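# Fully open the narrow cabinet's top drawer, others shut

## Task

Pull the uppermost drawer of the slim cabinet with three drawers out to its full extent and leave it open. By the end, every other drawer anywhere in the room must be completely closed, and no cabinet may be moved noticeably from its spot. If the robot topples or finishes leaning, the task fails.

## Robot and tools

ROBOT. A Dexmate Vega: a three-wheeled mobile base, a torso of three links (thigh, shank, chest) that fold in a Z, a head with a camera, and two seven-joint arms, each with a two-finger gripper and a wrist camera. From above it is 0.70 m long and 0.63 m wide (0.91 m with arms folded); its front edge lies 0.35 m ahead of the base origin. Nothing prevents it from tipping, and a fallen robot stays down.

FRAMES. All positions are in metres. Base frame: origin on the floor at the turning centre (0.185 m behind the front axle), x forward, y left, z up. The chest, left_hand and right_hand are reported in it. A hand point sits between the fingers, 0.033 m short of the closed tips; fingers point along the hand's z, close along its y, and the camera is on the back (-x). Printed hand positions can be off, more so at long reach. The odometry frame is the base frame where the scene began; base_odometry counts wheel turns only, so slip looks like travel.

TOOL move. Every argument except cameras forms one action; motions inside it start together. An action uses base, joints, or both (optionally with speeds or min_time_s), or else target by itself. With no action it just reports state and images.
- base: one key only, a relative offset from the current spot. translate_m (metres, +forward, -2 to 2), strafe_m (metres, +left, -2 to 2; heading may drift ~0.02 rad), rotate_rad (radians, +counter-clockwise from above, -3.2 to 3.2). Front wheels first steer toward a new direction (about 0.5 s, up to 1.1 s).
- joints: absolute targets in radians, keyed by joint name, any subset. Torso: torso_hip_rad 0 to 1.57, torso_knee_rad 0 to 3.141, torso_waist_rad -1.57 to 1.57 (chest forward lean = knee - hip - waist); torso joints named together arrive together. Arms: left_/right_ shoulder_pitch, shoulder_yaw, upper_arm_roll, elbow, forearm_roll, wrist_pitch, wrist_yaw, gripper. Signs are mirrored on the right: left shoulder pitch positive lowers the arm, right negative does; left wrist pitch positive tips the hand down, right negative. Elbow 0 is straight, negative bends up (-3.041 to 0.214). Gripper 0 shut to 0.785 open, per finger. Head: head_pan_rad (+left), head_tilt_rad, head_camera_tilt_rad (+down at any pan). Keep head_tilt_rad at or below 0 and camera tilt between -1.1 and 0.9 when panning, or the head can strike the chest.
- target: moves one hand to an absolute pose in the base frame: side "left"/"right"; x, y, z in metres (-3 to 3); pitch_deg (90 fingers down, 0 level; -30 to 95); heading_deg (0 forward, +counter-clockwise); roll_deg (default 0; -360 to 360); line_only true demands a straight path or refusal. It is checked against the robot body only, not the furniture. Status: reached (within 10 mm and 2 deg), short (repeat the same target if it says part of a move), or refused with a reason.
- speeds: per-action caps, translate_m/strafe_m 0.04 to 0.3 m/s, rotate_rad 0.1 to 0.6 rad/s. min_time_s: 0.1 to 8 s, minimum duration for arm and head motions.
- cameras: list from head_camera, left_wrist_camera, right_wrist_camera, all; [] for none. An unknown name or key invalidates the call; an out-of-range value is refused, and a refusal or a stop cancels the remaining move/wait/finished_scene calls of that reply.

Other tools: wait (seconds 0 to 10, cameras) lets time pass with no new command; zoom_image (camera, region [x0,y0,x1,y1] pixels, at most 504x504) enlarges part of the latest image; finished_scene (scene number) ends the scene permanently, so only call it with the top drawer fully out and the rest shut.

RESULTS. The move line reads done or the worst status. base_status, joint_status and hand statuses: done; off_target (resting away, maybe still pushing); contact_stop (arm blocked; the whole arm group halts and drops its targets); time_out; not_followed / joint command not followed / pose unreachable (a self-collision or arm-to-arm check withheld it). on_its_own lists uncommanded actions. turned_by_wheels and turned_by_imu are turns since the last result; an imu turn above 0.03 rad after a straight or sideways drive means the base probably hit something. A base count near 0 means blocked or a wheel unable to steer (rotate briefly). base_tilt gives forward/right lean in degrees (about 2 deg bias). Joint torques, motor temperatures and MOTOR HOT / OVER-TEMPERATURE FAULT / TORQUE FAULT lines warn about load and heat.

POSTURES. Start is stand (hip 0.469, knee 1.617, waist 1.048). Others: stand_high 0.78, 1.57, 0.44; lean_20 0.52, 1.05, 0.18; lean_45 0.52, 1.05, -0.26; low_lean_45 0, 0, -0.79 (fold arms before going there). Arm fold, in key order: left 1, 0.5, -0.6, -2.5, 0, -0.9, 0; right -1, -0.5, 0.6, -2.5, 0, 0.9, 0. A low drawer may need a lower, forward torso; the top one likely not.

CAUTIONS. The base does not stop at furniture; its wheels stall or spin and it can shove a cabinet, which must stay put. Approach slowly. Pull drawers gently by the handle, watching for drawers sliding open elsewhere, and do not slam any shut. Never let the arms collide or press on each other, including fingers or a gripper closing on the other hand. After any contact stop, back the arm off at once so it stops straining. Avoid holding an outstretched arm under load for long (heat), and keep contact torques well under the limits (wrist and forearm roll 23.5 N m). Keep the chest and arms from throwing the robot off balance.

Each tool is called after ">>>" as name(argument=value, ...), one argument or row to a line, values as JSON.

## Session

>>> move(
)

Scene clock: 0.00 s.
Joint torques (N m): no reading
Motor temperatures (°C): left_arm=[31 31 31 26 40 35 41] | right_arm=[30 27 33 31 36 36 33]
base_odometry: x=+0.000 y=+0.000 heading=+0.000
turned_by_wheels: +0.000
turned_by_imu: +0.000
base_tilt: forward=+0.1 right=+0.7
base_status: not commanded
joint_positions: torso_hip_rad=+0.469 torso_knee_rad=+1.617 torso_waist_rad=+1.048 left_shoulder_pitch_rad=+2.189 left_shoulder_yaw_rad=-0.007 left_upper_arm_roll_rad=+0.016 left_elbow_rad=-1.090 left_forearm_roll_rad=+0.013 left_wrist_pitch_rad=-0.515 left_wrist_yaw_rad=+0.020 left_gripper_rad=+0.005 right_shoulder_pitch_rad=-2.209 right_shoulder_yaw_rad=-0.016 right_upper_arm_roll_rad=+0.009 right_elbow_rad=-1.106 right_forearm_roll_rad=-0.010 right_wrist_pitch_rad=+0.494 right_wrist_yaw_rad=-0.018 right_gripper_rad=+0.005 head_pan_rad=+0.000 head_tilt_rad=+0.000 head_camera_tilt_rad=+0.000
joint_status: not commanded
chest: x=-0.0111 y=+0.0000 z=+1.4155 quat_wxyz=(+0.999, +0.000, +0.050, +0.000) (m; base frame)
left_hand: x=+0.2066 y=+0.2195 z=+0.6100 quat_wxyz=(+0.429, +0.002, +0.903, +0.000) pitch_deg=+39.1 heading_deg=-0.2 roll_deg=+0.1 back=up (m; base frame)
right_hand: x=+0.1929 y=-0.2468 z=+0.6050 quat_wxyz=(+0.418, -0.007, +0.908, -0.015) pitch_deg=+40.6 heading_deg=-1.6 roll_deg=-2.5 back=up (m; base frame)
pictures: head_camera, left_wrist_camera, right_wrist_camera

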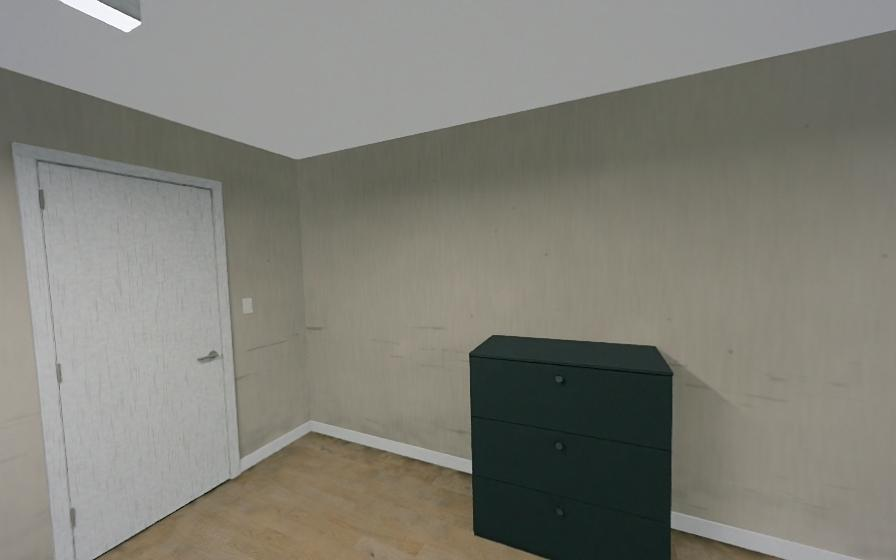

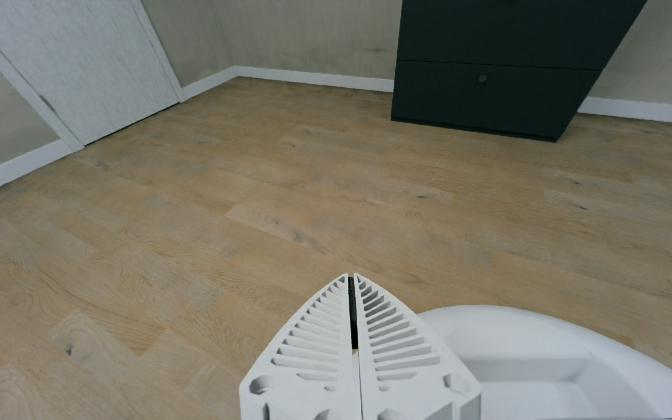

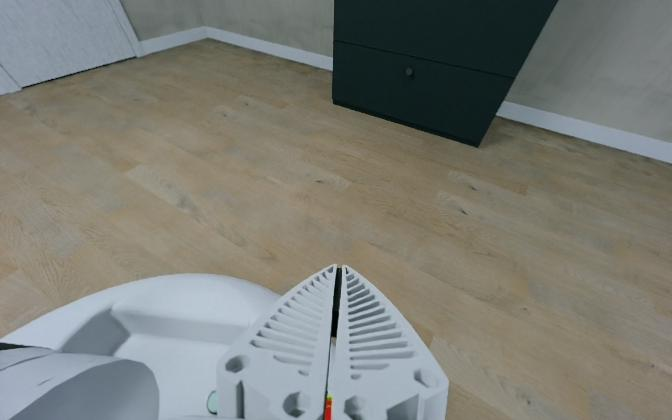

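>>> move(
  joints={"head_pan_rad": -1.0, "head_camera_tilt_rad": 0.4},
  cameras=["head_camera"],
)

>>> move(
  joints={"head_pan_rad": -1.9, "head_camera_tilt_rad": 0.4},
  cameras=["head_camera"],
)

>>> move(
  joints={"head_pan_rad": -2.7, "head_camera_tilt_rad": 0.4},
  cameras=["head_camera"],
)

>>> move(
  joints={"head_pan_rad": 2.6, "head_camera_tilt_rad": 0.4},
  cameras=["head_camera"],
)

>>> move(
  joints={"head_pan_rad": 1.6, "head_camera_tilt_rad": 0.4},
  cameras=["head_camera"],
)

>>> move(
  joints={"head_pan_rad": 0.7, "head_camera_tilt_rad": 0.4},
  cameras=["head_camera"],
)

Scene clock: 1.73 s.
Joint torques (N m): left_arm=[3.21 0.99 -0.11 -1.67 0.05 -2.63 -0.09] | right_arm=[-4.94 -1.79 0.23 -2.02 0.22 2.96 -0.17]
Motor temperatures (°C): left_arm=[31 31 31 26 40 35 41] | right_arm=[30 27 33 31 36 36 33]
move: done
base_odometry: x=+0.000 y=+0.000 heading=+0.000
turned_by_wheels: +0.000
turned_by_imu: +0.000
base_tilt: forward=+0.1 right=+0.8
base_status: not commanded
joint_positions: torso_hip_rad=+0.469 torso_knee_rad=+1.617 torso_waist_rad=+1.048 left_shoulder_pitch_rad=+2.189 left_shoulder_yaw_rad=-0.007 left_upper_arm_roll_rad=+0.016 left_elbow_rad=-1.090 left_forearm_roll_rad=+0.013 left_wrist_pitch_rad=-0.515 left_wrist_yaw_rad=+0.020 left_gripper_rad=+0.005 right_shoulder_pitch_rad=-2.209 right_shoulder_yaw_rad=-0.016 right_upper_arm_roll_rad=+0.009 right_elbow_rad=-1.106 right_forearm_roll_rad=-0.010 right_wrist_pitch_rad=+0.494 right_wrist_yaw_rad=-0.018 right_gripper_rad=+0.005 head_pan_rad=-1.000 head_tilt_rad=+0.000 head_camera_tilt_rad=+0.400
joint_status: all done
chest: x=-0.0111 y=+0.0000 z=+1.4155 quat_wxyz=(+0.999, +0.000, +0.050, +0.000) (m; base frame)
left_hand: x=+0.2066 y=+0.2195 z=+0.6100 quat_wxyz=(+0.429, +0.002, +0.903, +0.000) pitch_deg=+39.1 heading_deg=-0.2 roll_deg=+0.1 back=up (m; base frame)
right_hand: x=+0.1929 y=-0.2468 z=+0.6050 quat_wxyz=(+0.418, -0.007, +0.908, -0.015) pitch_deg=+40.6 heading_deg=-1.6 roll_deg=-2.5 back=up (m; base frame)
pictures: head_camera

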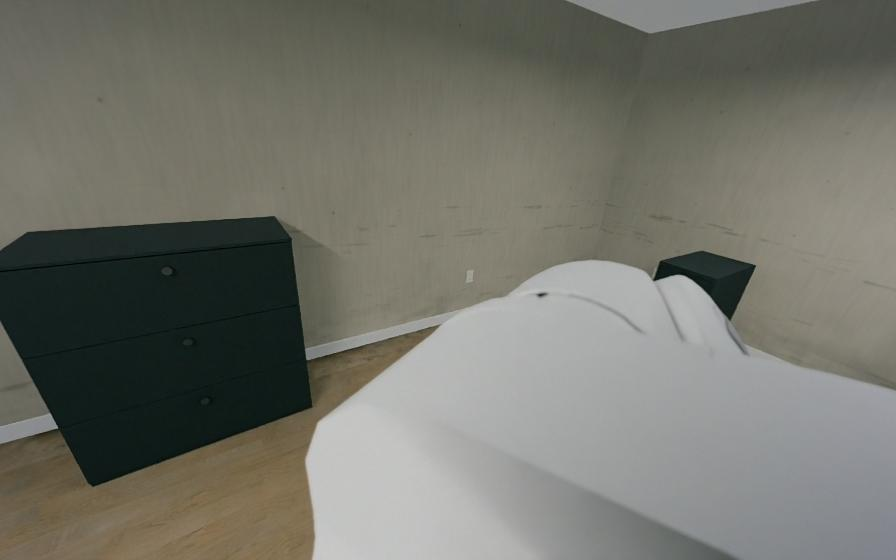

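Scene clock: 3.00 s.
Joint torques (N m): left_arm=[5.57 -0.77 -1.37 -3.08 0.14 -1.94 -0.3] | right_arm=[-4.36 -1.19 0.48 -1.88 0.02 2.77 -0.06]
Motor temperatures (°C): left_arm=[31 31 31 26 40 35 41] | right_arm=[30 27 33 31 36 36 33]
move: done
base_odometry: x=+0.000 y=+0.000 heading=+0.000
turned_by_wheels: +0.000
turned_by_imu: +0.000
base_tilt: forward=+0.1 right=+0.7
base_status: not commanded
joint_positions: torso_hip_rad=+0.469 torso_knee_rad=+1.617 torso_waist_rad=+1.048 left_shoulder_pitch_rad=+2.189 left_shoulder_yaw_rad=-0.007 left_upper_arm_roll_rad=+0.016 left_elbow_rad=-1.090 left_forearm_roll_rad=+0.013 left_wrist_pitch_rad=-0.515 left_wrist_yaw_rad=+0.020 left_gripper_rad=+0.005 right_shoulder_pitch_rad=-2.209 right_shoulder_yaw_rad=-0.016 right_upper_arm_roll_rad=+0.009 right_elbow_rad=-1.106 right_forearm_roll_rad=-0.010 right_wrist_pitch_rad=+0.494 right_wrist_yaw_rad=-0.018 right_gripper_rad=+0.005 head_pan_rad=-1.900 head_tilt_rad=+0.000 head_camera_tilt_rad=+0.400
joint_status: all done
chest: x=-0.0111 y=+0.0000 z=+1.4155 quat_wxyz=(+0.999, +0.000, +0.050, +0.000) (m; base frame)
left_hand: x=+0.2066 y=+0.2195 z=+0.6100 quat_wxyz=(+0.429, +0.002, +0.903, +0.000) pitch_deg=+39.1 heading_deg=-0.2 roll_deg=+0.1 back=up (m; base frame)
right_hand: x=+0.1929 y=-0.2468 z=+0.6050 quat_wxyz=(+0.418, -0.007, +0.908, -0.015) pitch_deg=+40.6 heading_deg=-1.6 roll_deg=-2.5 back=up (m; base frame)
pictures: head_camera

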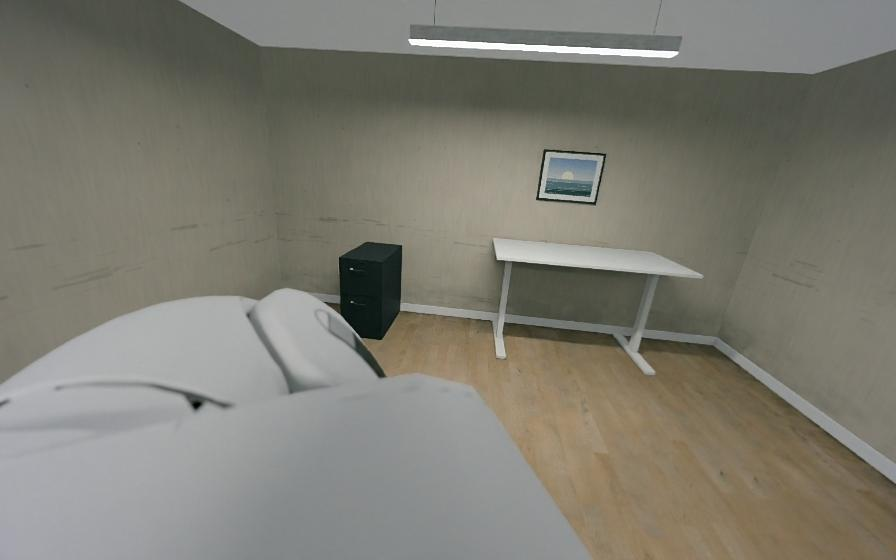

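Scene clock: 4.20 s.
Joint torques (N m): left_arm=[5.27 -0.75 -1.05 -3.36 0.33 -2.47 0.04] | right_arm=[-4.73 -2.27 0.89 -1.79 0.06 3.11 -0.2]
Motor temperatures (°C): left_arm=[31 31 31 26 40 35 41] | right_arm=[30 27 33 31 36 36 33]
move: done
base_odometry: x=+0.000 y=+0.000 heading=+0.000
turned_by_wheels: +0.000
turned_by_imu: +0.000
base_tilt: forward=+0.0 right=+0.7
base_status: not commanded
joint_positions: torso_hip_rad=+0.469 torso_knee_rad=+1.617 torso_waist_rad=+1.048 left_shoulder_pitch_rad=+2.189 left_shoulder_yaw_rad=-0.007 left_upper_arm_roll_rad=+0.016 left_elbow_rad=-1.090 left_forearm_roll_rad=+0.013 left_wrist_pitch_rad=-0.515 left_wrist_yaw_rad=+0.020 left_gripper_rad=+0.005 right_shoulder_pitch_rad=-2.209 right_shoulder_yaw_rad=-0.016 right_upper_arm_roll_rad=+0.009 right_elbow_rad=-1.106 right_forearm_roll_rad=-0.010 right_wrist_pitch_rad=+0.494 right_wrist_yaw_rad=-0.018 right_gripper_rad=+0.005 head_pan_rad=-2.700 head_tilt_rad=+0.000 head_camera_tilt_rad=+0.400
joint_status: all done
chest: x=-0.0111 y=+0.0000 z=+1.4155 quat_wxyz=(+0.999, +0.000, +0.050, +0.000) (m; base frame)
left_hand: x=+0.2066 y=+0.2195 z=+0.6100 quat_wxyz=(+0.429, +0.002, +0.903, +0.000) pitch_deg=+39.1 heading_deg=-0.2 roll_deg=+0.1 back=up (m; base frame)
right_hand: x=+0.1929 y=-0.2468 z=+0.6050 quat_wxyz=(+0.418, -0.007, +0.908, -0.015) pitch_deg=+40.6 heading_deg=-1.6 roll_deg=-2.5 back=up (m; base frame)
pictures: head_camera

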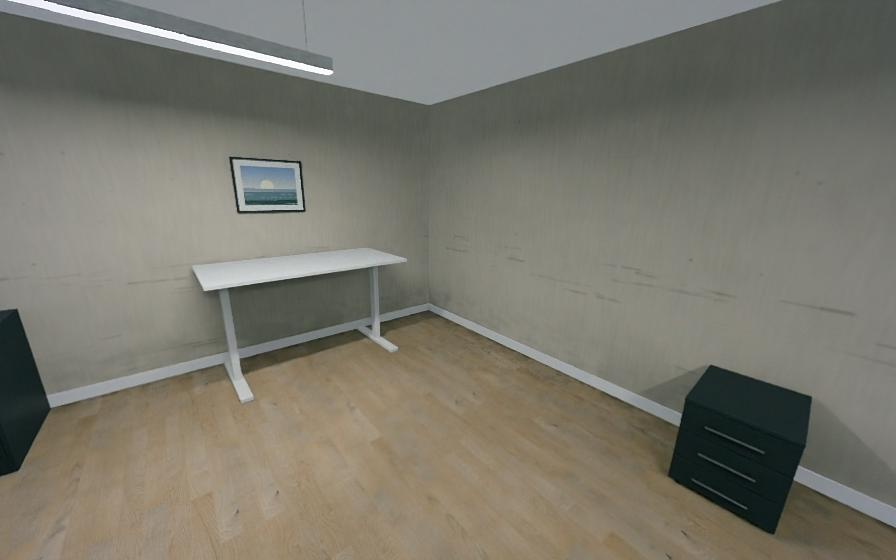

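Scene clock: 8.40 s.
Joint torques (N m): left_arm=[5.04 -0.99 -0.74 -3.1 0.09 -2.38 -0.12] | right_arm=[-4.66 -1.92 0.3 -2.14 0.09 2.26 0.03]
Motor temperatures (°C): left_arm=[31 31 31 26 40 35 41] | right_arm=[30 27 33 31 36 36 33]
move: done
base_odometry: x=+0.000 y=+0.000 heading=+0.000
turned_by_wheels: +0.000
turned_by_imu: +0.000
base_tilt: forward=+0.1 right=+0.8
base_status: not commanded
joint_positions: torso_hip_rad=+0.469 torso_knee_rad=+1.617 torso_waist_rad=+1.048 left_shoulder_pitch_rad=+2.189 left_shoulder_yaw_rad=-0.007 left_upper_arm_roll_rad=+0.016 left_elbow_rad=-1.090 left_forearm_roll_rad=+0.013 left_wrist_pitch_rad=-0.515 left_wrist_yaw_rad=+0.020 left_gripper_rad=+0.005 right_shoulder_pitch_rad=-2.209 right_shoulder_yaw_rad=-0.016 right_upper_arm_roll_rad=+0.009 right_elbow_rad=-1.106 right_forearm_roll_rad=-0.010 right_wrist_pitch_rad=+0.494 right_wrist_yaw_rad=-0.018 right_gripper_rad=+0.005 head_pan_rad=+2.600 head_tilt_rad=+0.000 head_camera_tilt_rad=+0.400
joint_status: all done
chest: x=-0.0111 y=+0.0000 z=+1.4155 quat_wxyz=(+0.999, +0.000, +0.050, +0.000) (m; base frame)
left_hand: x=+0.2066 y=+0.2195 z=+0.6100 quat_wxyz=(+0.429, +0.002, +0.903, +0.000) pitch_deg=+39.1 heading_deg=-0.2 roll_deg=+0.1 back=up (m; base frame)
right_hand: x=+0.1929 y=-0.2468 z=+0.6050 quat_wxyz=(+0.418, -0.007, +0.908, -0.015) pitch_deg=+40.6 heading_deg=-1.6 roll_deg=-2.5 back=up (m; base frame)
pictures: head_camera

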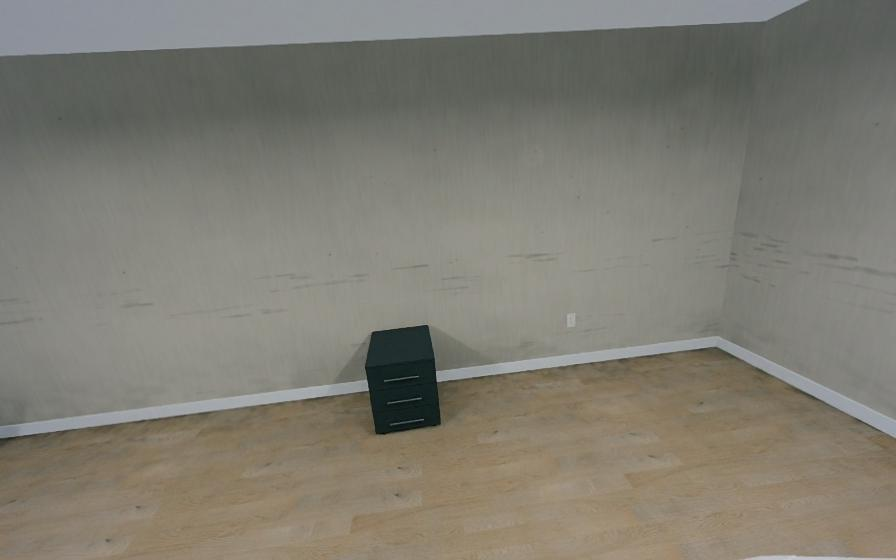

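Scene clock: 9.73 s.
Joint torques (N m): left_arm=[4.52 -0.86 -0.96 -2.54 0.07 -2.37 -0.17] | right_arm=[-3.47 -0.72 0.94 -2.7 0.07 2.16 0.02]
Motor temperatures (°C): left_arm=[31 31 31 26 40 35 41] | right_arm=[30 27 32 31 36 36 33]
move: done
base_odometry: x=+0.000 y=+0.000 heading=+0.000
turned_by_wheels: +0.000
turned_by_imu: +0.000
base_tilt: forward=+0.1 right=+0.8
base_status: not commanded
joint_positions: torso_hip_rad=+0.469 torso_knee_rad=+1.617 torso_waist_rad=+1.048 left_shoulder_pitch_rad=+2.189 left_shoulder_yaw_rad=-0.007 left_upper_arm_roll_rad=+0.016 left_elbow_rad=-1.090 left_forearm_roll_rad=+0.013 left_wrist_pitch_rad=-0.515 left_wrist_yaw_rad=+0.020 left_gripper_rad=+0.005 right_shoulder_pitch_rad=-2.209 right_shoulder_yaw_rad=-0.016 right_upper_arm_roll_rad=+0.009 right_elbow_rad=-1.106 right_forearm_roll_rad=-0.010 right_wrist_pitch_rad=+0.494 right_wrist_yaw_rad=-0.018 right_gripper_rad=+0.005 head_pan_rad=+1.600 head_tilt_rad=+0.000 head_camera_tilt_rad=+0.400
joint_status: all done
chest: x=-0.0111 y=+0.0000 z=+1.4155 quat_wxyz=(+0.999, +0.000, +0.050, +0.000) (m; base frame)
left_hand: x=+0.2066 y=+0.2195 z=+0.6100 quat_wxyz=(+0.429, +0.002, +0.903, +0.000) pitch_deg=+39.1 heading_deg=-0.2 roll_deg=+0.1 back=up (m; base frame)
right_hand: x=+0.1929 y=-0.2468 z=+0.6050 quat_wxyz=(+0.418, -0.007, +0.908, -0.015) pitch_deg=+40.6 heading_deg=-1.6 roll_deg=-2.5 back=up (m; base frame)
pictures: head_camera

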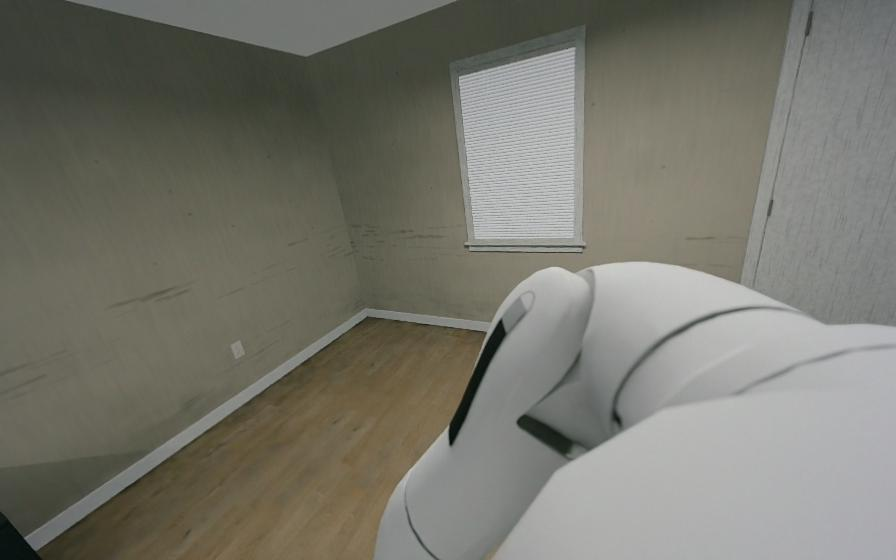

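Scene clock: 11.00 s.
Joint torques (N m): left_arm=[4.83 0.17 -1.2 -2.57 0.03 -2.11 -0.04] | right_arm=[-4.04 -1.52 -0.06 -1.82 0.09 2.79 -0.07]
Motor temperatures (°C): left_arm=[31 31 31 26 40 35 41] | right_arm=[30 27 32 31 36 36 33]
move: done
base_odometry: x=+0.000 y=+0.000 heading=+0.000
turned_by_wheels: +0.000
turned_by_imu: +0.000
base_tilt: forward=+0.1 right=+0.7
base_status: not commanded
joint_positions: torso_hip_rad=+0.469 torso_knee_rad=+1.617 torso_waist_rad=+1.048 left_shoulder_pitch_rad=+2.189 left_shoulder_yaw_rad=-0.007 left_upper_arm_roll_rad=+0.016 left_elbow_rad=-1.090 left_forearm_roll_rad=+0.013 left_wrist_pitch_rad=-0.515 left_wrist_yaw_rad=+0.020 left_gripper_rad=+0.005 right_shoulder_pitch_rad=-2.209 right_shoulder_yaw_rad=-0.016 right_upper_arm_roll_rad=+0.009 right_elbow_rad=-1.106 right_forearm_roll_rad=-0.010 right_wrist_pitch_rad=+0.494 right_wrist_yaw_rad=-0.018 right_gripper_rad=+0.005 head_pan_rad=+0.700 head_tilt_rad=+0.000 head_camera_tilt_rad=+0.400
joint_status: all done
chest: x=-0.0111 y=+0.0000 z=+1.4155 quat_wxyz=(+0.999, +0.000, +0.050, +0.000) (m; base frame)
left_hand: x=+0.2066 y=+0.2195 z=+0.6100 quat_wxyz=(+0.429, +0.002, +0.903, +0.000) pitch_deg=+39.1 heading_deg=-0.2 roll_deg=+0.1 back=up (m; base frame)
right_hand: x=+0.1929 y=-0.2468 z=+0.6050 quat_wxyz=(+0.418, -0.007, +0.908, -0.015) pitch_deg=+40.6 heading_deg=-1.6 roll_deg=-2.5 back=up (m; base frame)
pictures: head_camera

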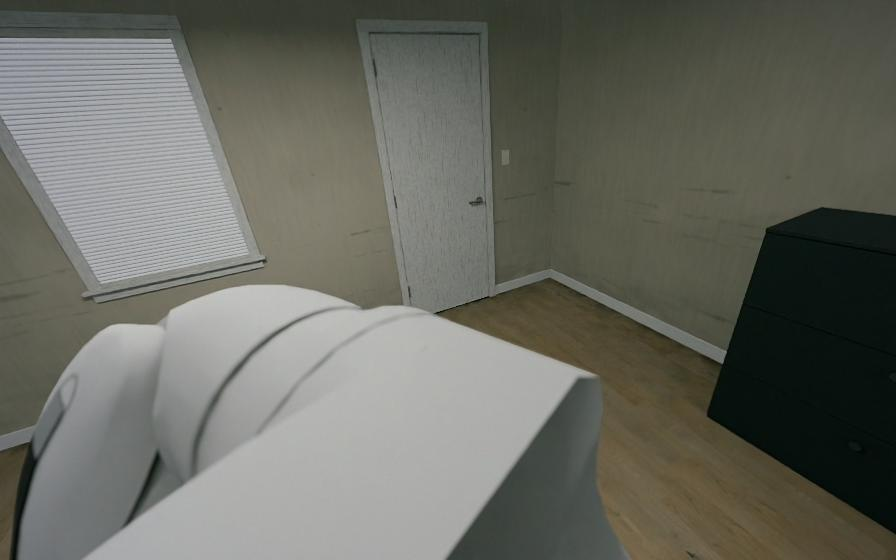

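>>> move(
  joints={"head_pan_rad": 2.6, "head_camera_tilt_rad": 0.6},
  cameras=["head_camera"],
)

>>> zoom_image(
  camera="head_camera",
  region=[330, 230, 480, 380],
)

>>> move(
  joints={"head_pan_rad": -1.9, "head_camera_tilt_rad": 0.4},
  cameras=["head_camera"],
)

>>> zoom_image(
  camera="head_camera",
  region=[300, 220, 440, 350],
)

>>> move(
  joints={"head_pan_rad": -0.35, "head_camera_tilt_rad": 0.4},
  cameras=["head_camera"],
)

>>> zoom_image(
  camera="head_camera",
  region=[330, 150, 630, 450],
)

Scene clock: 13.57 s.
Joint torques (N m): left_arm=[5.51 0.57 -0.67 -2.66 0.05 -1.94 -0.16] | right_arm=[-4.11 -2.11 0.47 -3.06 0.18 2.44 -0.04]
Motor temperatures (°C): left_arm=[31 31 31 26 40 35 41] | right_arm=[30 27 32 31 36 36 33]
move: done
base_odometry: x=+0.000 y=+0.000 heading=+0.000
turned_by_wheels: +0.000
turned_by_imu: +0.000
base_tilt: forward=+0.0 right=+0.8
base_status: not commanded
joint_positions: torso_hip_rad=+0.469 torso_knee_rad=+1.617 torso_waist_rad=+1.048 left_shoulder_pitch_rad=+2.189 left_shoulder_yaw_rad=-0.007 left_upper_arm_roll_rad=+0.016 left_elbow_rad=-1.090 left_forearm_roll_rad=+0.013 left_wrist_pitch_rad=-0.515 left_wrist_yaw_rad=+0.020 left_gripper_rad=+0.005 right_shoulder_pitch_rad=-2.209 right_shoulder_yaw_rad=-0.016 right_upper_arm_roll_rad=+0.009 right_elbow_rad=-1.106 right_forearm_roll_rad=-0.010 right_wrist_pitch_rad=+0.494 right_wrist_yaw_rad=-0.018 right_gripper_rad=+0.005 head_pan_rad=+2.600 head_tilt_rad=+0.000 head_camera_tilt_rad=+0.600
joint_status: all done
chest: x=-0.0111 y=+0.0000 z=+1.4155 quat_wxyz=(+0.999, +0.000, +0.050, +0.000) (m; base frame)
left_hand: x=+0.2066 y=+0.2195 z=+0.6100 quat_wxyz=(+0.429, +0.002, +0.903, +0.000) pitch_deg=+39.1 heading_deg=-0.2 roll_deg=+0.1 back=up (m; base frame)
right_hand: x=+0.1929 y=-0.2468 z=+0.6050 quat_wxyz=(+0.418, -0.007, +0.908, -0.015) pitch_deg=+40.6 heading_deg=-1.6 roll_deg=-2.5 back=up (m; base frame)
pictures: head_camera

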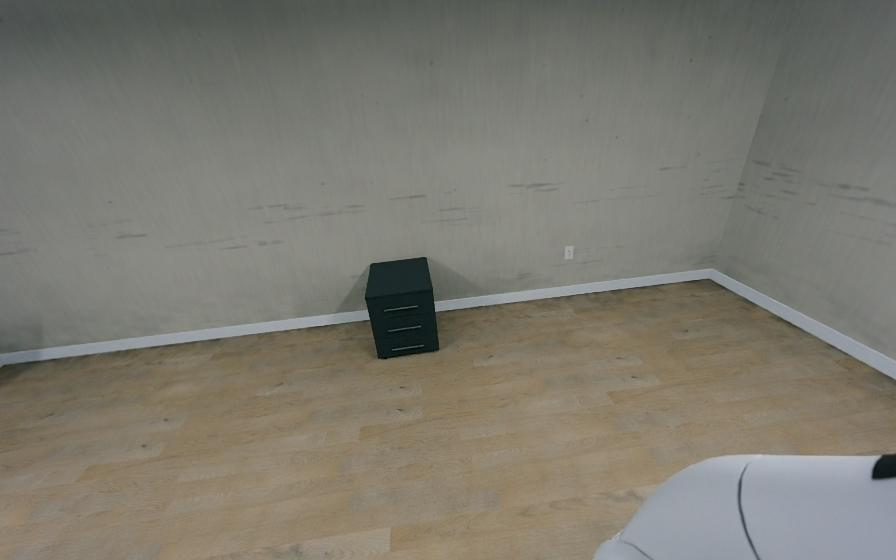

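Scaled by 3.360 from the camera's 896x560 image, which has a finer 960x600 frame.

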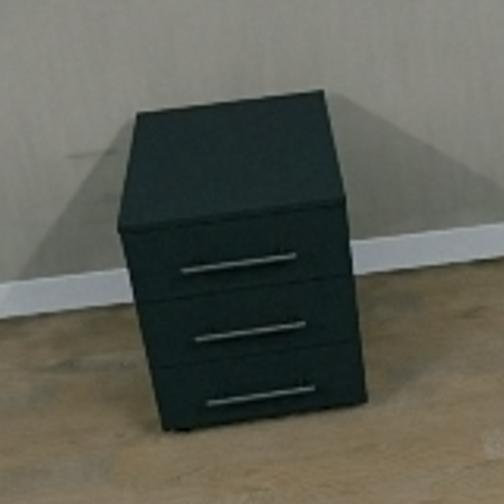

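Scene clock: 17.23 s.
Joint torques (N m): left_arm=[4.4 0.6 -1.09 -3.03 0.25 -2.05 -0.16] | right_arm=[-4.18 -0.16 0.82 -2.68 0.1 1.73 0.03]
Motor temperatures (°C): left_arm=[31 31 31 26 40 35 41] | right_arm=[30 27 32 31 36 36 33]
move: done
base_odometry: x=+0.000 y=+0.000 heading=+0.000
turned_by_wheels: +0.000
turned_by_imu: +0.000
base_tilt: forward=+0.1 right=+0.8
base_status: not commanded
joint_positions: torso_hip_rad=+0.469 torso_knee_rad=+1.617 torso_waist_rad=+1.048 left_shoulder_pitch_rad=+2.189 left_shoulder_yaw_rad=-0.007 left_upper_arm_roll_rad=+0.016 left_elbow_rad=-1.090 left_forearm_roll_rad=+0.013 left_wrist_pitch_rad=-0.515 left_wrist_yaw_rad=+0.020 left_gripper_rad=+0.005 right_shoulder_pitch_rad=-2.209 right_shoulder_yaw_rad=-0.016 right_upper_arm_roll_rad=+0.009 right_elbow_rad=-1.106 right_forearm_roll_rad=-0.010 right_wrist_pitch_rad=+0.494 right_wrist_yaw_rad=-0.018 right_gripper_rad=+0.005 head_pan_rad=-1.900 head_tilt_rad=+0.000 head_camera_tilt_rad=+0.400
joint_status: all done
chest: x=-0.0111 y=+0.0000 z=+1.4155 quat_wxyz=(+0.999, +0.000, +0.050, +0.000) (m; base frame)
left_hand: x=+0.2066 y=+0.2195 z=+0.6100 quat_wxyz=(+0.429, +0.002, +0.903, +0.000) pitch_deg=+39.1 heading_deg=-0.2 roll_deg=+0.1 back=up (m; base frame)
right_hand: x=+0.1929 y=-0.2468 z=+0.6050 quat_wxyz=(+0.418, -0.007, +0.908, -0.015) pitch_deg=+40.6 heading_deg=-1.6 roll_deg=-2.5 back=up (m; base frame)
pictures: head_camera

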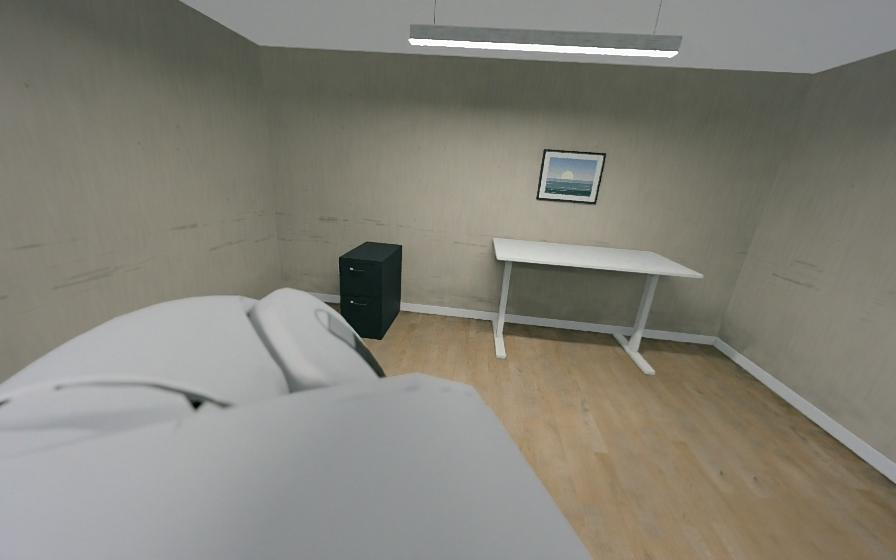

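Scaled by 3.600 from the camera's 896x560 image, which has a finer 960x600 frame.

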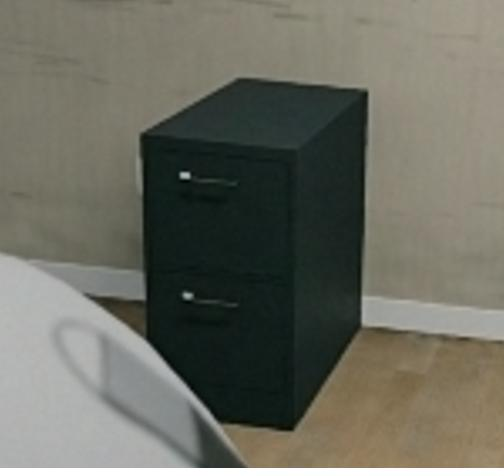

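Scene clock: 18.93 s.
Joint torques (N m): left_arm=[5.46 -0.32 -0.91 -3.4 -0.01 -2.04 -0.06] | right_arm=[-4.65 -1.79 0.66 -2.37 0.21 2.46 -0.07]
Motor temperatures (°C): left_arm=[31 31 31 26 40 35 41] | right_arm=[30 27 32 31 36 36 33]
move: done
base_odometry: x=+0.000 y=+0.000 heading=+0.000
turned_by_wheels: +0.000
turned_by_imu: +0.000
base_tilt: forward=+0.0 right=+0.8
base_status: not commanded
joint_positions: torso_hip_rad=+0.469 torso_knee_rad=+1.617 torso_waist_rad=+1.048 left_shoulder_pitch_rad=+2.189 left_shoulder_yaw_rad=-0.007 left_upper_arm_roll_rad=+0.016 left_elbow_rad=-1.090 left_forearm_roll_rad=+0.013 left_wrist_pitch_rad=-0.515 left_wrist_yaw_rad=+0.020 left_gripper_rad=+0.005 right_shoulder_pitch_rad=-2.209 right_shoulder_yaw_rad=-0.016 right_upper_arm_roll_rad=+0.009 right_elbow_rad=-1.106 right_forearm_roll_rad=-0.010 right_wrist_pitch_rad=+0.494 right_wrist_yaw_rad=-0.018 right_gripper_rad=+0.005 head_pan_rad=-0.350 head_tilt_rad=+0.000 head_camera_tilt_rad=+0.400
joint_status: all done
chest: x=-0.0111 y=+0.0000 z=+1.4155 quat_wxyz=(+0.999, +0.000, +0.050, +0.000) (m; base frame)
left_hand: x=+0.2066 y=+0.2195 z=+0.6100 quat_wxyz=(+0.429, +0.002, +0.903, +0.000) pitch_deg=+39.1 heading_deg=-0.2 roll_deg=+0.1 back=up (m; base frame)
right_hand: x=+0.1929 y=-0.2468 z=+0.6050 quat_wxyz=(+0.418, -0.007, +0.908, -0.015) pitch_deg=+40.6 heading_deg=-1.6 roll_deg=-2.5 back=up (m; base frame)
pictures: head_camera

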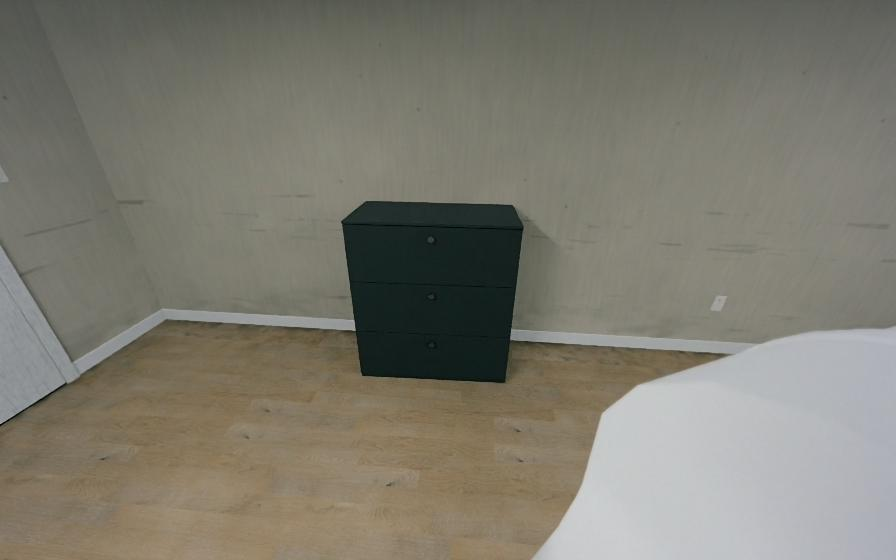

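Scaled by 1.680 from the camera's 896x560 image, which has a finer 960x600 frame.

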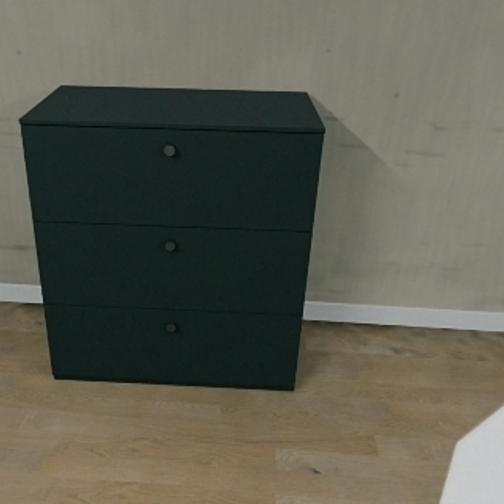

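>>> move(
  base={"rotate_rad": 2.74},
  joints={"head_pan_rad": 0, "head_camera_tilt_rad": 0.5, "left_shoulder_yaw_rad": 0.2, "right_shoulder_yaw_rad": -0.2},
  cameras=["head_camera"],
)

>>> zoom_image(
  camera="head_camera",
  region=[350, 200, 550, 360],
)

Scene clock: 25.77 s.
Joint torques (N m): left_arm=[4.97 5.84 -2.27 -2.45 -0.07 -1.46 0.06] | right_arm=[-4.65 -5.44 1.97 -2.02 0.19 2.17 -0.29]
Motor temperatures (°C): left_arm=[31 31 31 26 40 35 41] | right_arm=[30 27 32 31 36 36 33]
move: done
base_odometry: x=+0.003 y=+0.000 heading=+2.748
turned_by_wheels: +2.748
turned_by_imu: +2.734
base_tilt: forward=+0.0 right=+0.8
base_status: done
joint_positions: torso_hip_rad=+0.469 torso_knee_rad=+1.617 torso_waist_rad=+1.048 left_shoulder_pitch_rad=+2.189 left_shoulder_yaw_rad=+0.200 left_upper_arm_roll_rad=+0.016 left_elbow_rad=-1.090 left_forearm_roll_rad=+0.013 left_wrist_pitch_rad=-0.515 left_wrist_yaw_rad=+0.020 left_gripper_rad=+0.005 right_shoulder_pitch_rad=-2.209 right_shoulder_yaw_rad=-0.200 right_upper_arm_roll_rad=+0.009 right_elbow_rad=-1.106 right_forearm_roll_rad=-0.010 right_wrist_pitch_rad=+0.494 right_wrist_yaw_rad=-0.018 right_gripper_rad=+0.005 head_pan_rad=+0.000 head_tilt_rad=+0.000 head_camera_tilt_rad=+0.500
joint_status: all done
chest: x=-0.0111 y=+0.0000 z=+1.4155 quat_wxyz=(+0.999, +0.000, +0.050, +0.000) (m; base frame)
left_hand: x=+0.2112 y=+0.3065 z=+0.6152 quat_wxyz=(+0.427, +0.097, +0.898, +0.041) pitch_deg=+39.2 heading_deg=-0.7 roll_deg=+11.6 back=up (m; base frame)
right_hand: x=+0.1998 y=-0.3237 z=+0.6126 quat_wxyz=(+0.416, -0.091, +0.903, -0.051) pitch_deg=+40.4 heading_deg=-1.2 roll_deg=-12.7 back=up (m; base frame)
pictures: head_camera

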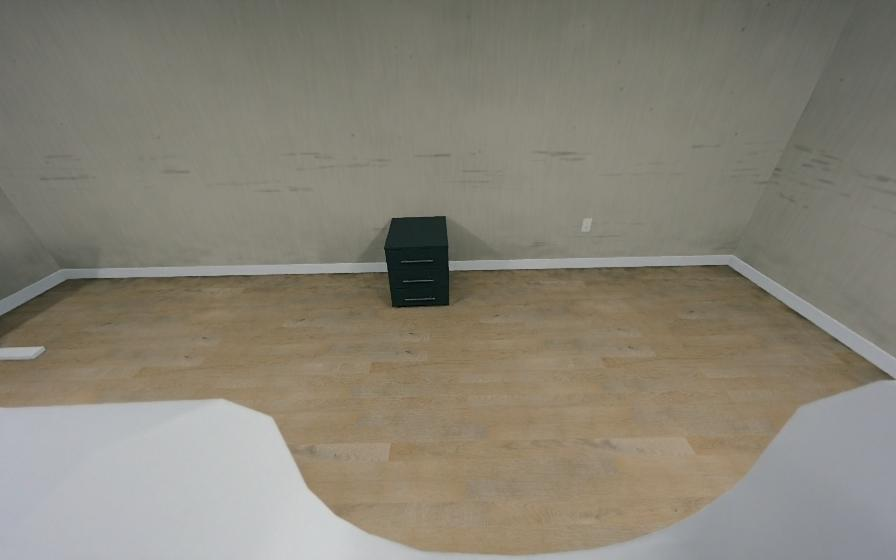

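Scaled by 2.520 from the camera's 896x560 image, which has a finer 960x600 frame.

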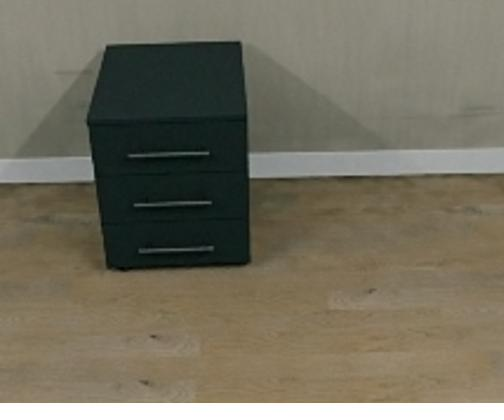

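>>> move(
  base={"rotate_rad": 0.045},
  joints={"left_elbow_rad": -1.9, "right_elbow_rad": -1.9, "left_shoulder_pitch_rad": 1.9, "right_shoulder_pitch_rad": -1.9},
  cameras=[],
)

>>> move(
  base={"strafe_m": -0.05},
  joints={"head_camera_tilt_rad": 0.1, "torso_hip_rad": 0.52, "torso_knee_rad": 1.05, "torso_waist_rad": -0.26},
  cameras=["head_camera"],
)

>>> move(
  target={"side": "left", "x": 0.57, "y": 0.18, "z": 0.62, "pitch_deg": 60, "heading_deg": 0, "roll_deg": 90},
  cameras=["head_camera", "left_wrist_camera"],
)

Scene clock: 30.73 s.
Joint torques (N m): left_arm=[-14.25 4.49 -2.84 -7.45 -0.11 -2.11 0.18] | right_arm=[18.56 -3 2.79 -8.5 0.47 2.07 -0.3]
Motor temperatures (°C): left_arm=[31 31 31 26 40 35 41] | right_arm=[30 27 32 31 36 36 33]
move: done
base_odometry: x=+0.003 y=+0.000 heading=+2.793
turned_by_wheels: +0.045
turned_by_imu: +0.045
base_tilt: forward=+0.1 right=+0.7
base_status: done
joint_positions: torso_hip_rad=+0.469 torso_knee_rad=+1.617 torso_waist_rad=+1.048 left_shoulder_pitch_rad=+1.902 left_shoulder_yaw_rad=+0.200 left_upper_arm_roll_rad=+0.016 left_elbow_rad=-1.896 left_forearm_roll_rad=+0.013 left_wrist_pitch_rad=-0.515 left_wrist_yaw_rad=+0.020 left_gripper_rad=+0.005 right_shoulder_pitch_rad=-1.902 right_shoulder_yaw_rad=-0.200 right_upper_arm_roll_rad=+0.009 right_elbow_rad=-1.896 right_forearm_roll_rad=-0.010 right_wrist_pitch_rad=+0.494 right_wrist_yaw_rad=-0.018 right_gripper_rad=+0.005 head_pan_rad=+0.000 head_tilt_rad=+0.000 head_camera_tilt_rad=+0.500
joint_status: all done
chest: x=-0.0111 y=+0.0000 z=+1.4155 quat_wxyz=(+0.999, +0.000, +0.050, +0.000) (m; base frame)
left_hand: x=+0.5530 y=+0.2085 z=+1.1939 quat_wxyz=(+0.832, +0.097, +0.546, +0.015) pitch_deg=-22.7 heading_deg=-9.1 roll_deg=+11.2 back=up (m; base frame)
right_hand: x=+0.5576 y=-0.2249 z=+1.1889 quat_wxyz=(+0.827, -0.095, +0.554, -0.027) pitch_deg=-21.7 heading_deg=+7.8 roll_deg=-11.6 back=up (m; base frame)
pictures: none
No camera images: "cameras" was empty.

Scene clock: 36.87 s.
Joint torques (N m): left_arm=[1.52 2.05 -1.31 -6.42 -0.12 -2.89 -0.13] | right_arm=[4.12 -2.37 1.47 -6.44 0.29 2.7 -0.25]
Motor temperatures (°C): left_arm=[31 31 31 26 40 35 41] | right_arm=[30 27 32 31 36 36 33]
move: done
base_odometry: x=+0.020 y=+0.046 heading=+2.792
turned_by_wheels: -0.001
turned_by_imu: -0.001
base_tilt: forward=+0.0 right=+0.8
base_status: done
joint_positions: torso_hip_rad=+0.520 torso_knee_rad=+1.050 torso_waist_rad=-0.260 left_shoulder_pitch_rad=+1.900 left_shoulder_yaw_rad=+0.200 left_upper_arm_roll_rad=+0.016 left_elbow_rad=-1.900 left_forearm_roll_rad=+0.013 left_wrist_pitch_rad=-0.515 left_wrist_yaw_rad=+0.020 left_gripper_rad=+0.005 right_shoulder_pitch_rad=-1.900 right_shoulder_yaw_rad=-0.200 right_upper_arm_roll_rad=+0.009 right_elbow_rad=-1.900 right_forearm_roll_rad=-0.010 right_wrist_pitch_rad=+0.494 right_wrist_yaw_rad=-0.018 right_gripper_rad=+0.005 head_pan_rad=+0.000 head_tilt_rad=+0.000 head_camera_tilt_rad=+0.100
joint_status: all done
chest: x=+0.0408 y=+0.0000 z=+1.2164 quat_wxyz=(+0.923, +0.000, +0.385, +0.000) (m; base frame)
left_hand: x=+0.3369 y=+0.2081 z=+0.6889 quat_wxyz=(+0.601, +0.097, +0.793, -0.019) pitch_deg=+16.1 heading_deg=-8.7 roll_deg=+5.2 back=up (m; base frame)
right_hand: x=+0.3372 y=-0.2245 z=+0.6819 quat_wxyz=(+0.593, -0.098, +0.799, +0.006) pitch_deg=+17.3 heading_deg=+7.6 roll_deg=-6.4 back=up (m; base frame)
pictures: head_camera

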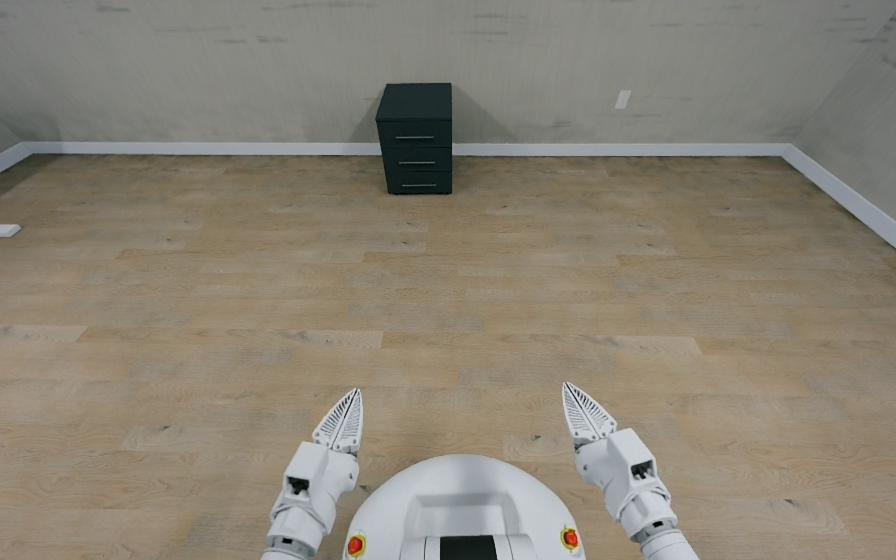

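Scene clock: 44.87 s.
Joint torques (N m): left_arm=[-22.14 -0.83 -6.95 -5.3 1.97 0.08 0.31] | right_arm=[4.23 -2.58 1.13 -6.66 0.25 3.26 -0.11]
Motor temperatures (°C): left_arm=[31 31 31 26 40 35 41] | right_arm=[30 27 32 31 36 37 33]
move: done
base_odometry: x=+0.020 y=+0.046 heading=+2.792
turned_by_wheels: +0.000
turned_by_imu: +0.000
base_tilt: forward=+0.0 right=+0.8
base_status: not commanded
joint_positions: torso_hip_rad=+0.520 torso_knee_rad=+1.050 torso_waist_rad=-0.260 left_shoulder_pitch_rad=+0.545 left_shoulder_yaw_rad=+0.719 left_upper_arm_roll_rad=+0.859 left_elbow_rad=-1.987 left_forearm_roll_rad=+0.918 left_wrist_pitch_rad=+0.908 left_wrist_yaw_rad=-1.029 left_gripper_rad=+0.005 right_shoulder_pitch_rad=-1.900 right_shoulder_yaw_rad=-0.200 right_upper_arm_roll_rad=+0.009 right_elbow_rad=-1.900 right_forearm_roll_rad=-0.010 right_wrist_pitch_rad=+0.494 right_wrist_yaw_rad=-0.018 right_gripper_rad=+0.005 head_pan_rad=+0.000 head_tilt_rad=+0.000 head_camera_tilt_rad=+0.100
joint_status: not commanded
chest: x=+0.0408 y=+0.0000 z=+1.2164 quat_wxyz=(+0.923, +0.000, +0.385, +0.000) (m; base frame)
left_hand: x=+0.5694 y=+0.1799 z=+0.6198 quat_wxyz=(+0.184, +0.682, +0.684, +0.182) pitch_deg=+60.0 heading_deg=-0.2 roll_deg=+89.7 (m; base frame)
left_hand_status: reached (straight line, planned for 6.7 s): 1 mm and 0.2 deg off.
right_hand: x=+0.3372 y=-0.2245 z=+0.6819 quat_wxyz=(+0.593, -0.098, +0.799, +0.006) pitch_deg=+17.3 heading_deg=+7.6 roll_deg=-6.4 back=up (m; base frame)
pictures: head_camera, left_wrist_camera

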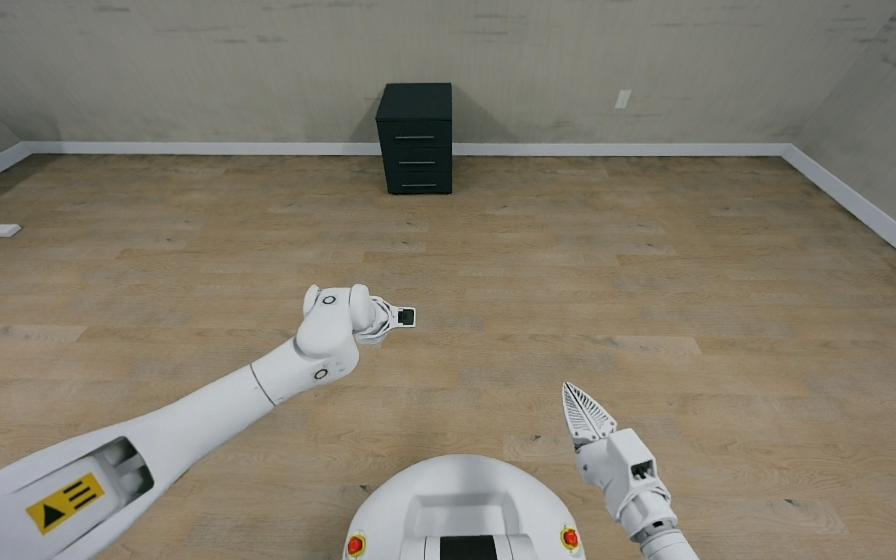

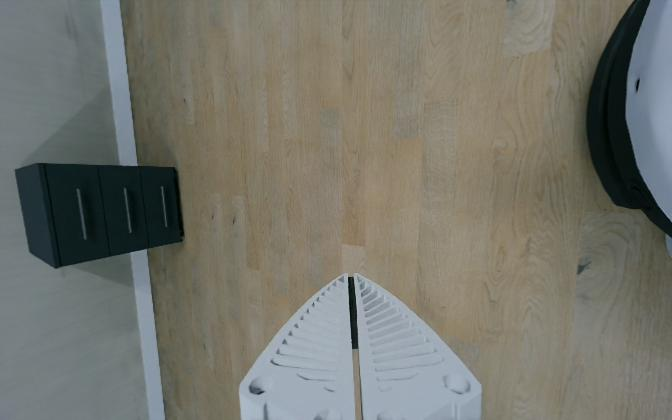

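>>> move(
  base={"translate_m": 1.05},
  speeds={"translate_m": 0.2},
  cameras=["head_camera", "left_wrist_camera"],
)

>>> zoom_image(
  camera="left_wrist_camera",
  region=[250, 100, 550, 350],
)

Scene clock: 52.60 s.
Joint torques (N m): left_arm=[-21.53 0.11 -6.61 -5.21 2.17 0.14 0.31] | right_arm=[1.92 -3.2 1.63 -5.93 0.31 2.28 -0.3]
Motor temperatures (°C): left_arm=[31 31 31 26 40 35 41] | right_arm=[30 27 32 31 36 37 33]
move: done
base_odometry: x=-0.967 y=+0.405 heading=+2.793
turned_by_wheels: +0.001
turned_by_imu: +0.000
base_tilt: forward=+0.1 right=+0.8
base_status: done
joint_positions: torso_hip_rad=+0.520 torso_knee_rad=+1.050 torso_waist_rad=-0.260 left_shoulder_pitch_rad=+0.541 left_shoulder_yaw_rad=+0.719 left_upper_arm_roll_rad=+0.862 left_elbow_rad=-1.984 left_forearm_roll_rad=+0.920 left_wrist_pitch_rad=+0.907 left_wrist_yaw_rad=-1.032 left_gripper_rad=+0.005 right_shoulder_pitch_rad=-1.900 right_shoulder_yaw_rad=-0.200 right_upper_arm_roll_rad=+0.009 right_elbow_rad=-1.900 right_forearm_roll_rad=-0.010 right_wrist_pitch_rad=+0.494 right_wrist_yaw_rad=-0.018 right_gripper_rad=+0.005 head_pan_rad=+0.000 head_tilt_rad=+0.000 head_camera_tilt_rad=+0.100
joint_status: not commanded
chest: x=+0.0408 y=+0.0000 z=+1.2164 quat_wxyz=(+0.923, +0.000, +0.385, +0.000) (m; base frame)
left_hand: x=+0.5699 y=+0.1801 z=+0.6199 quat_wxyz=(+0.183, +0.683, +0.683, +0.183) pitch_deg=+60.0 heading_deg=+0.0 roll_deg=-90.0 (m; base frame)
right_hand: x=+0.3372 y=-0.2245 z=+0.6819 quat_wxyz=(+0.593, -0.098, +0.799, +0.006) pitch_deg=+17.3 heading_deg=+7.6 roll_deg=-6.4 back=up (m; base frame)
pictures: head_camera, left_wrist_camera

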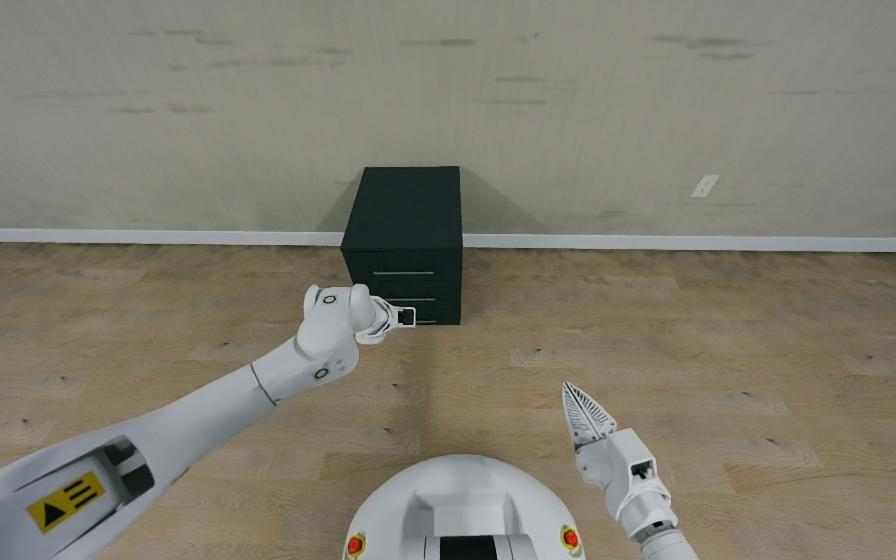

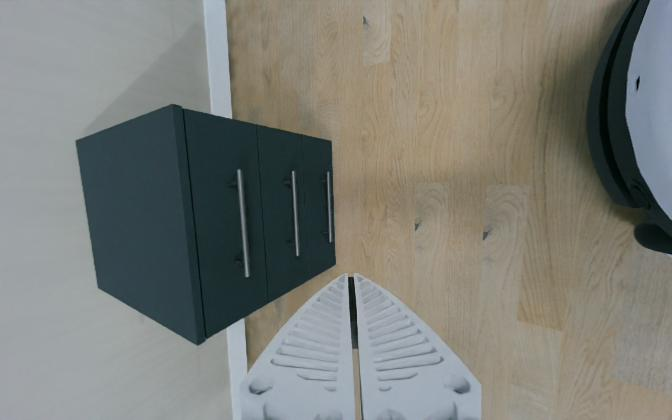

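Scaled by 1.680 from the camera's 672x420 image, which has a finer 960x600 frame.

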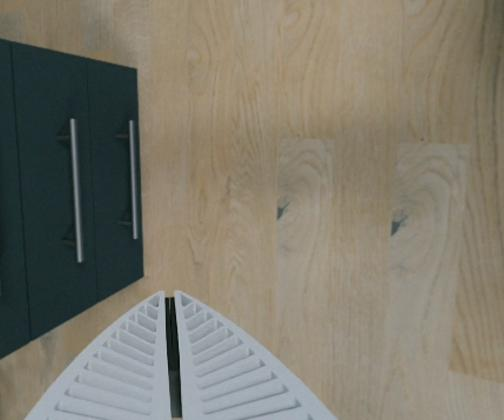

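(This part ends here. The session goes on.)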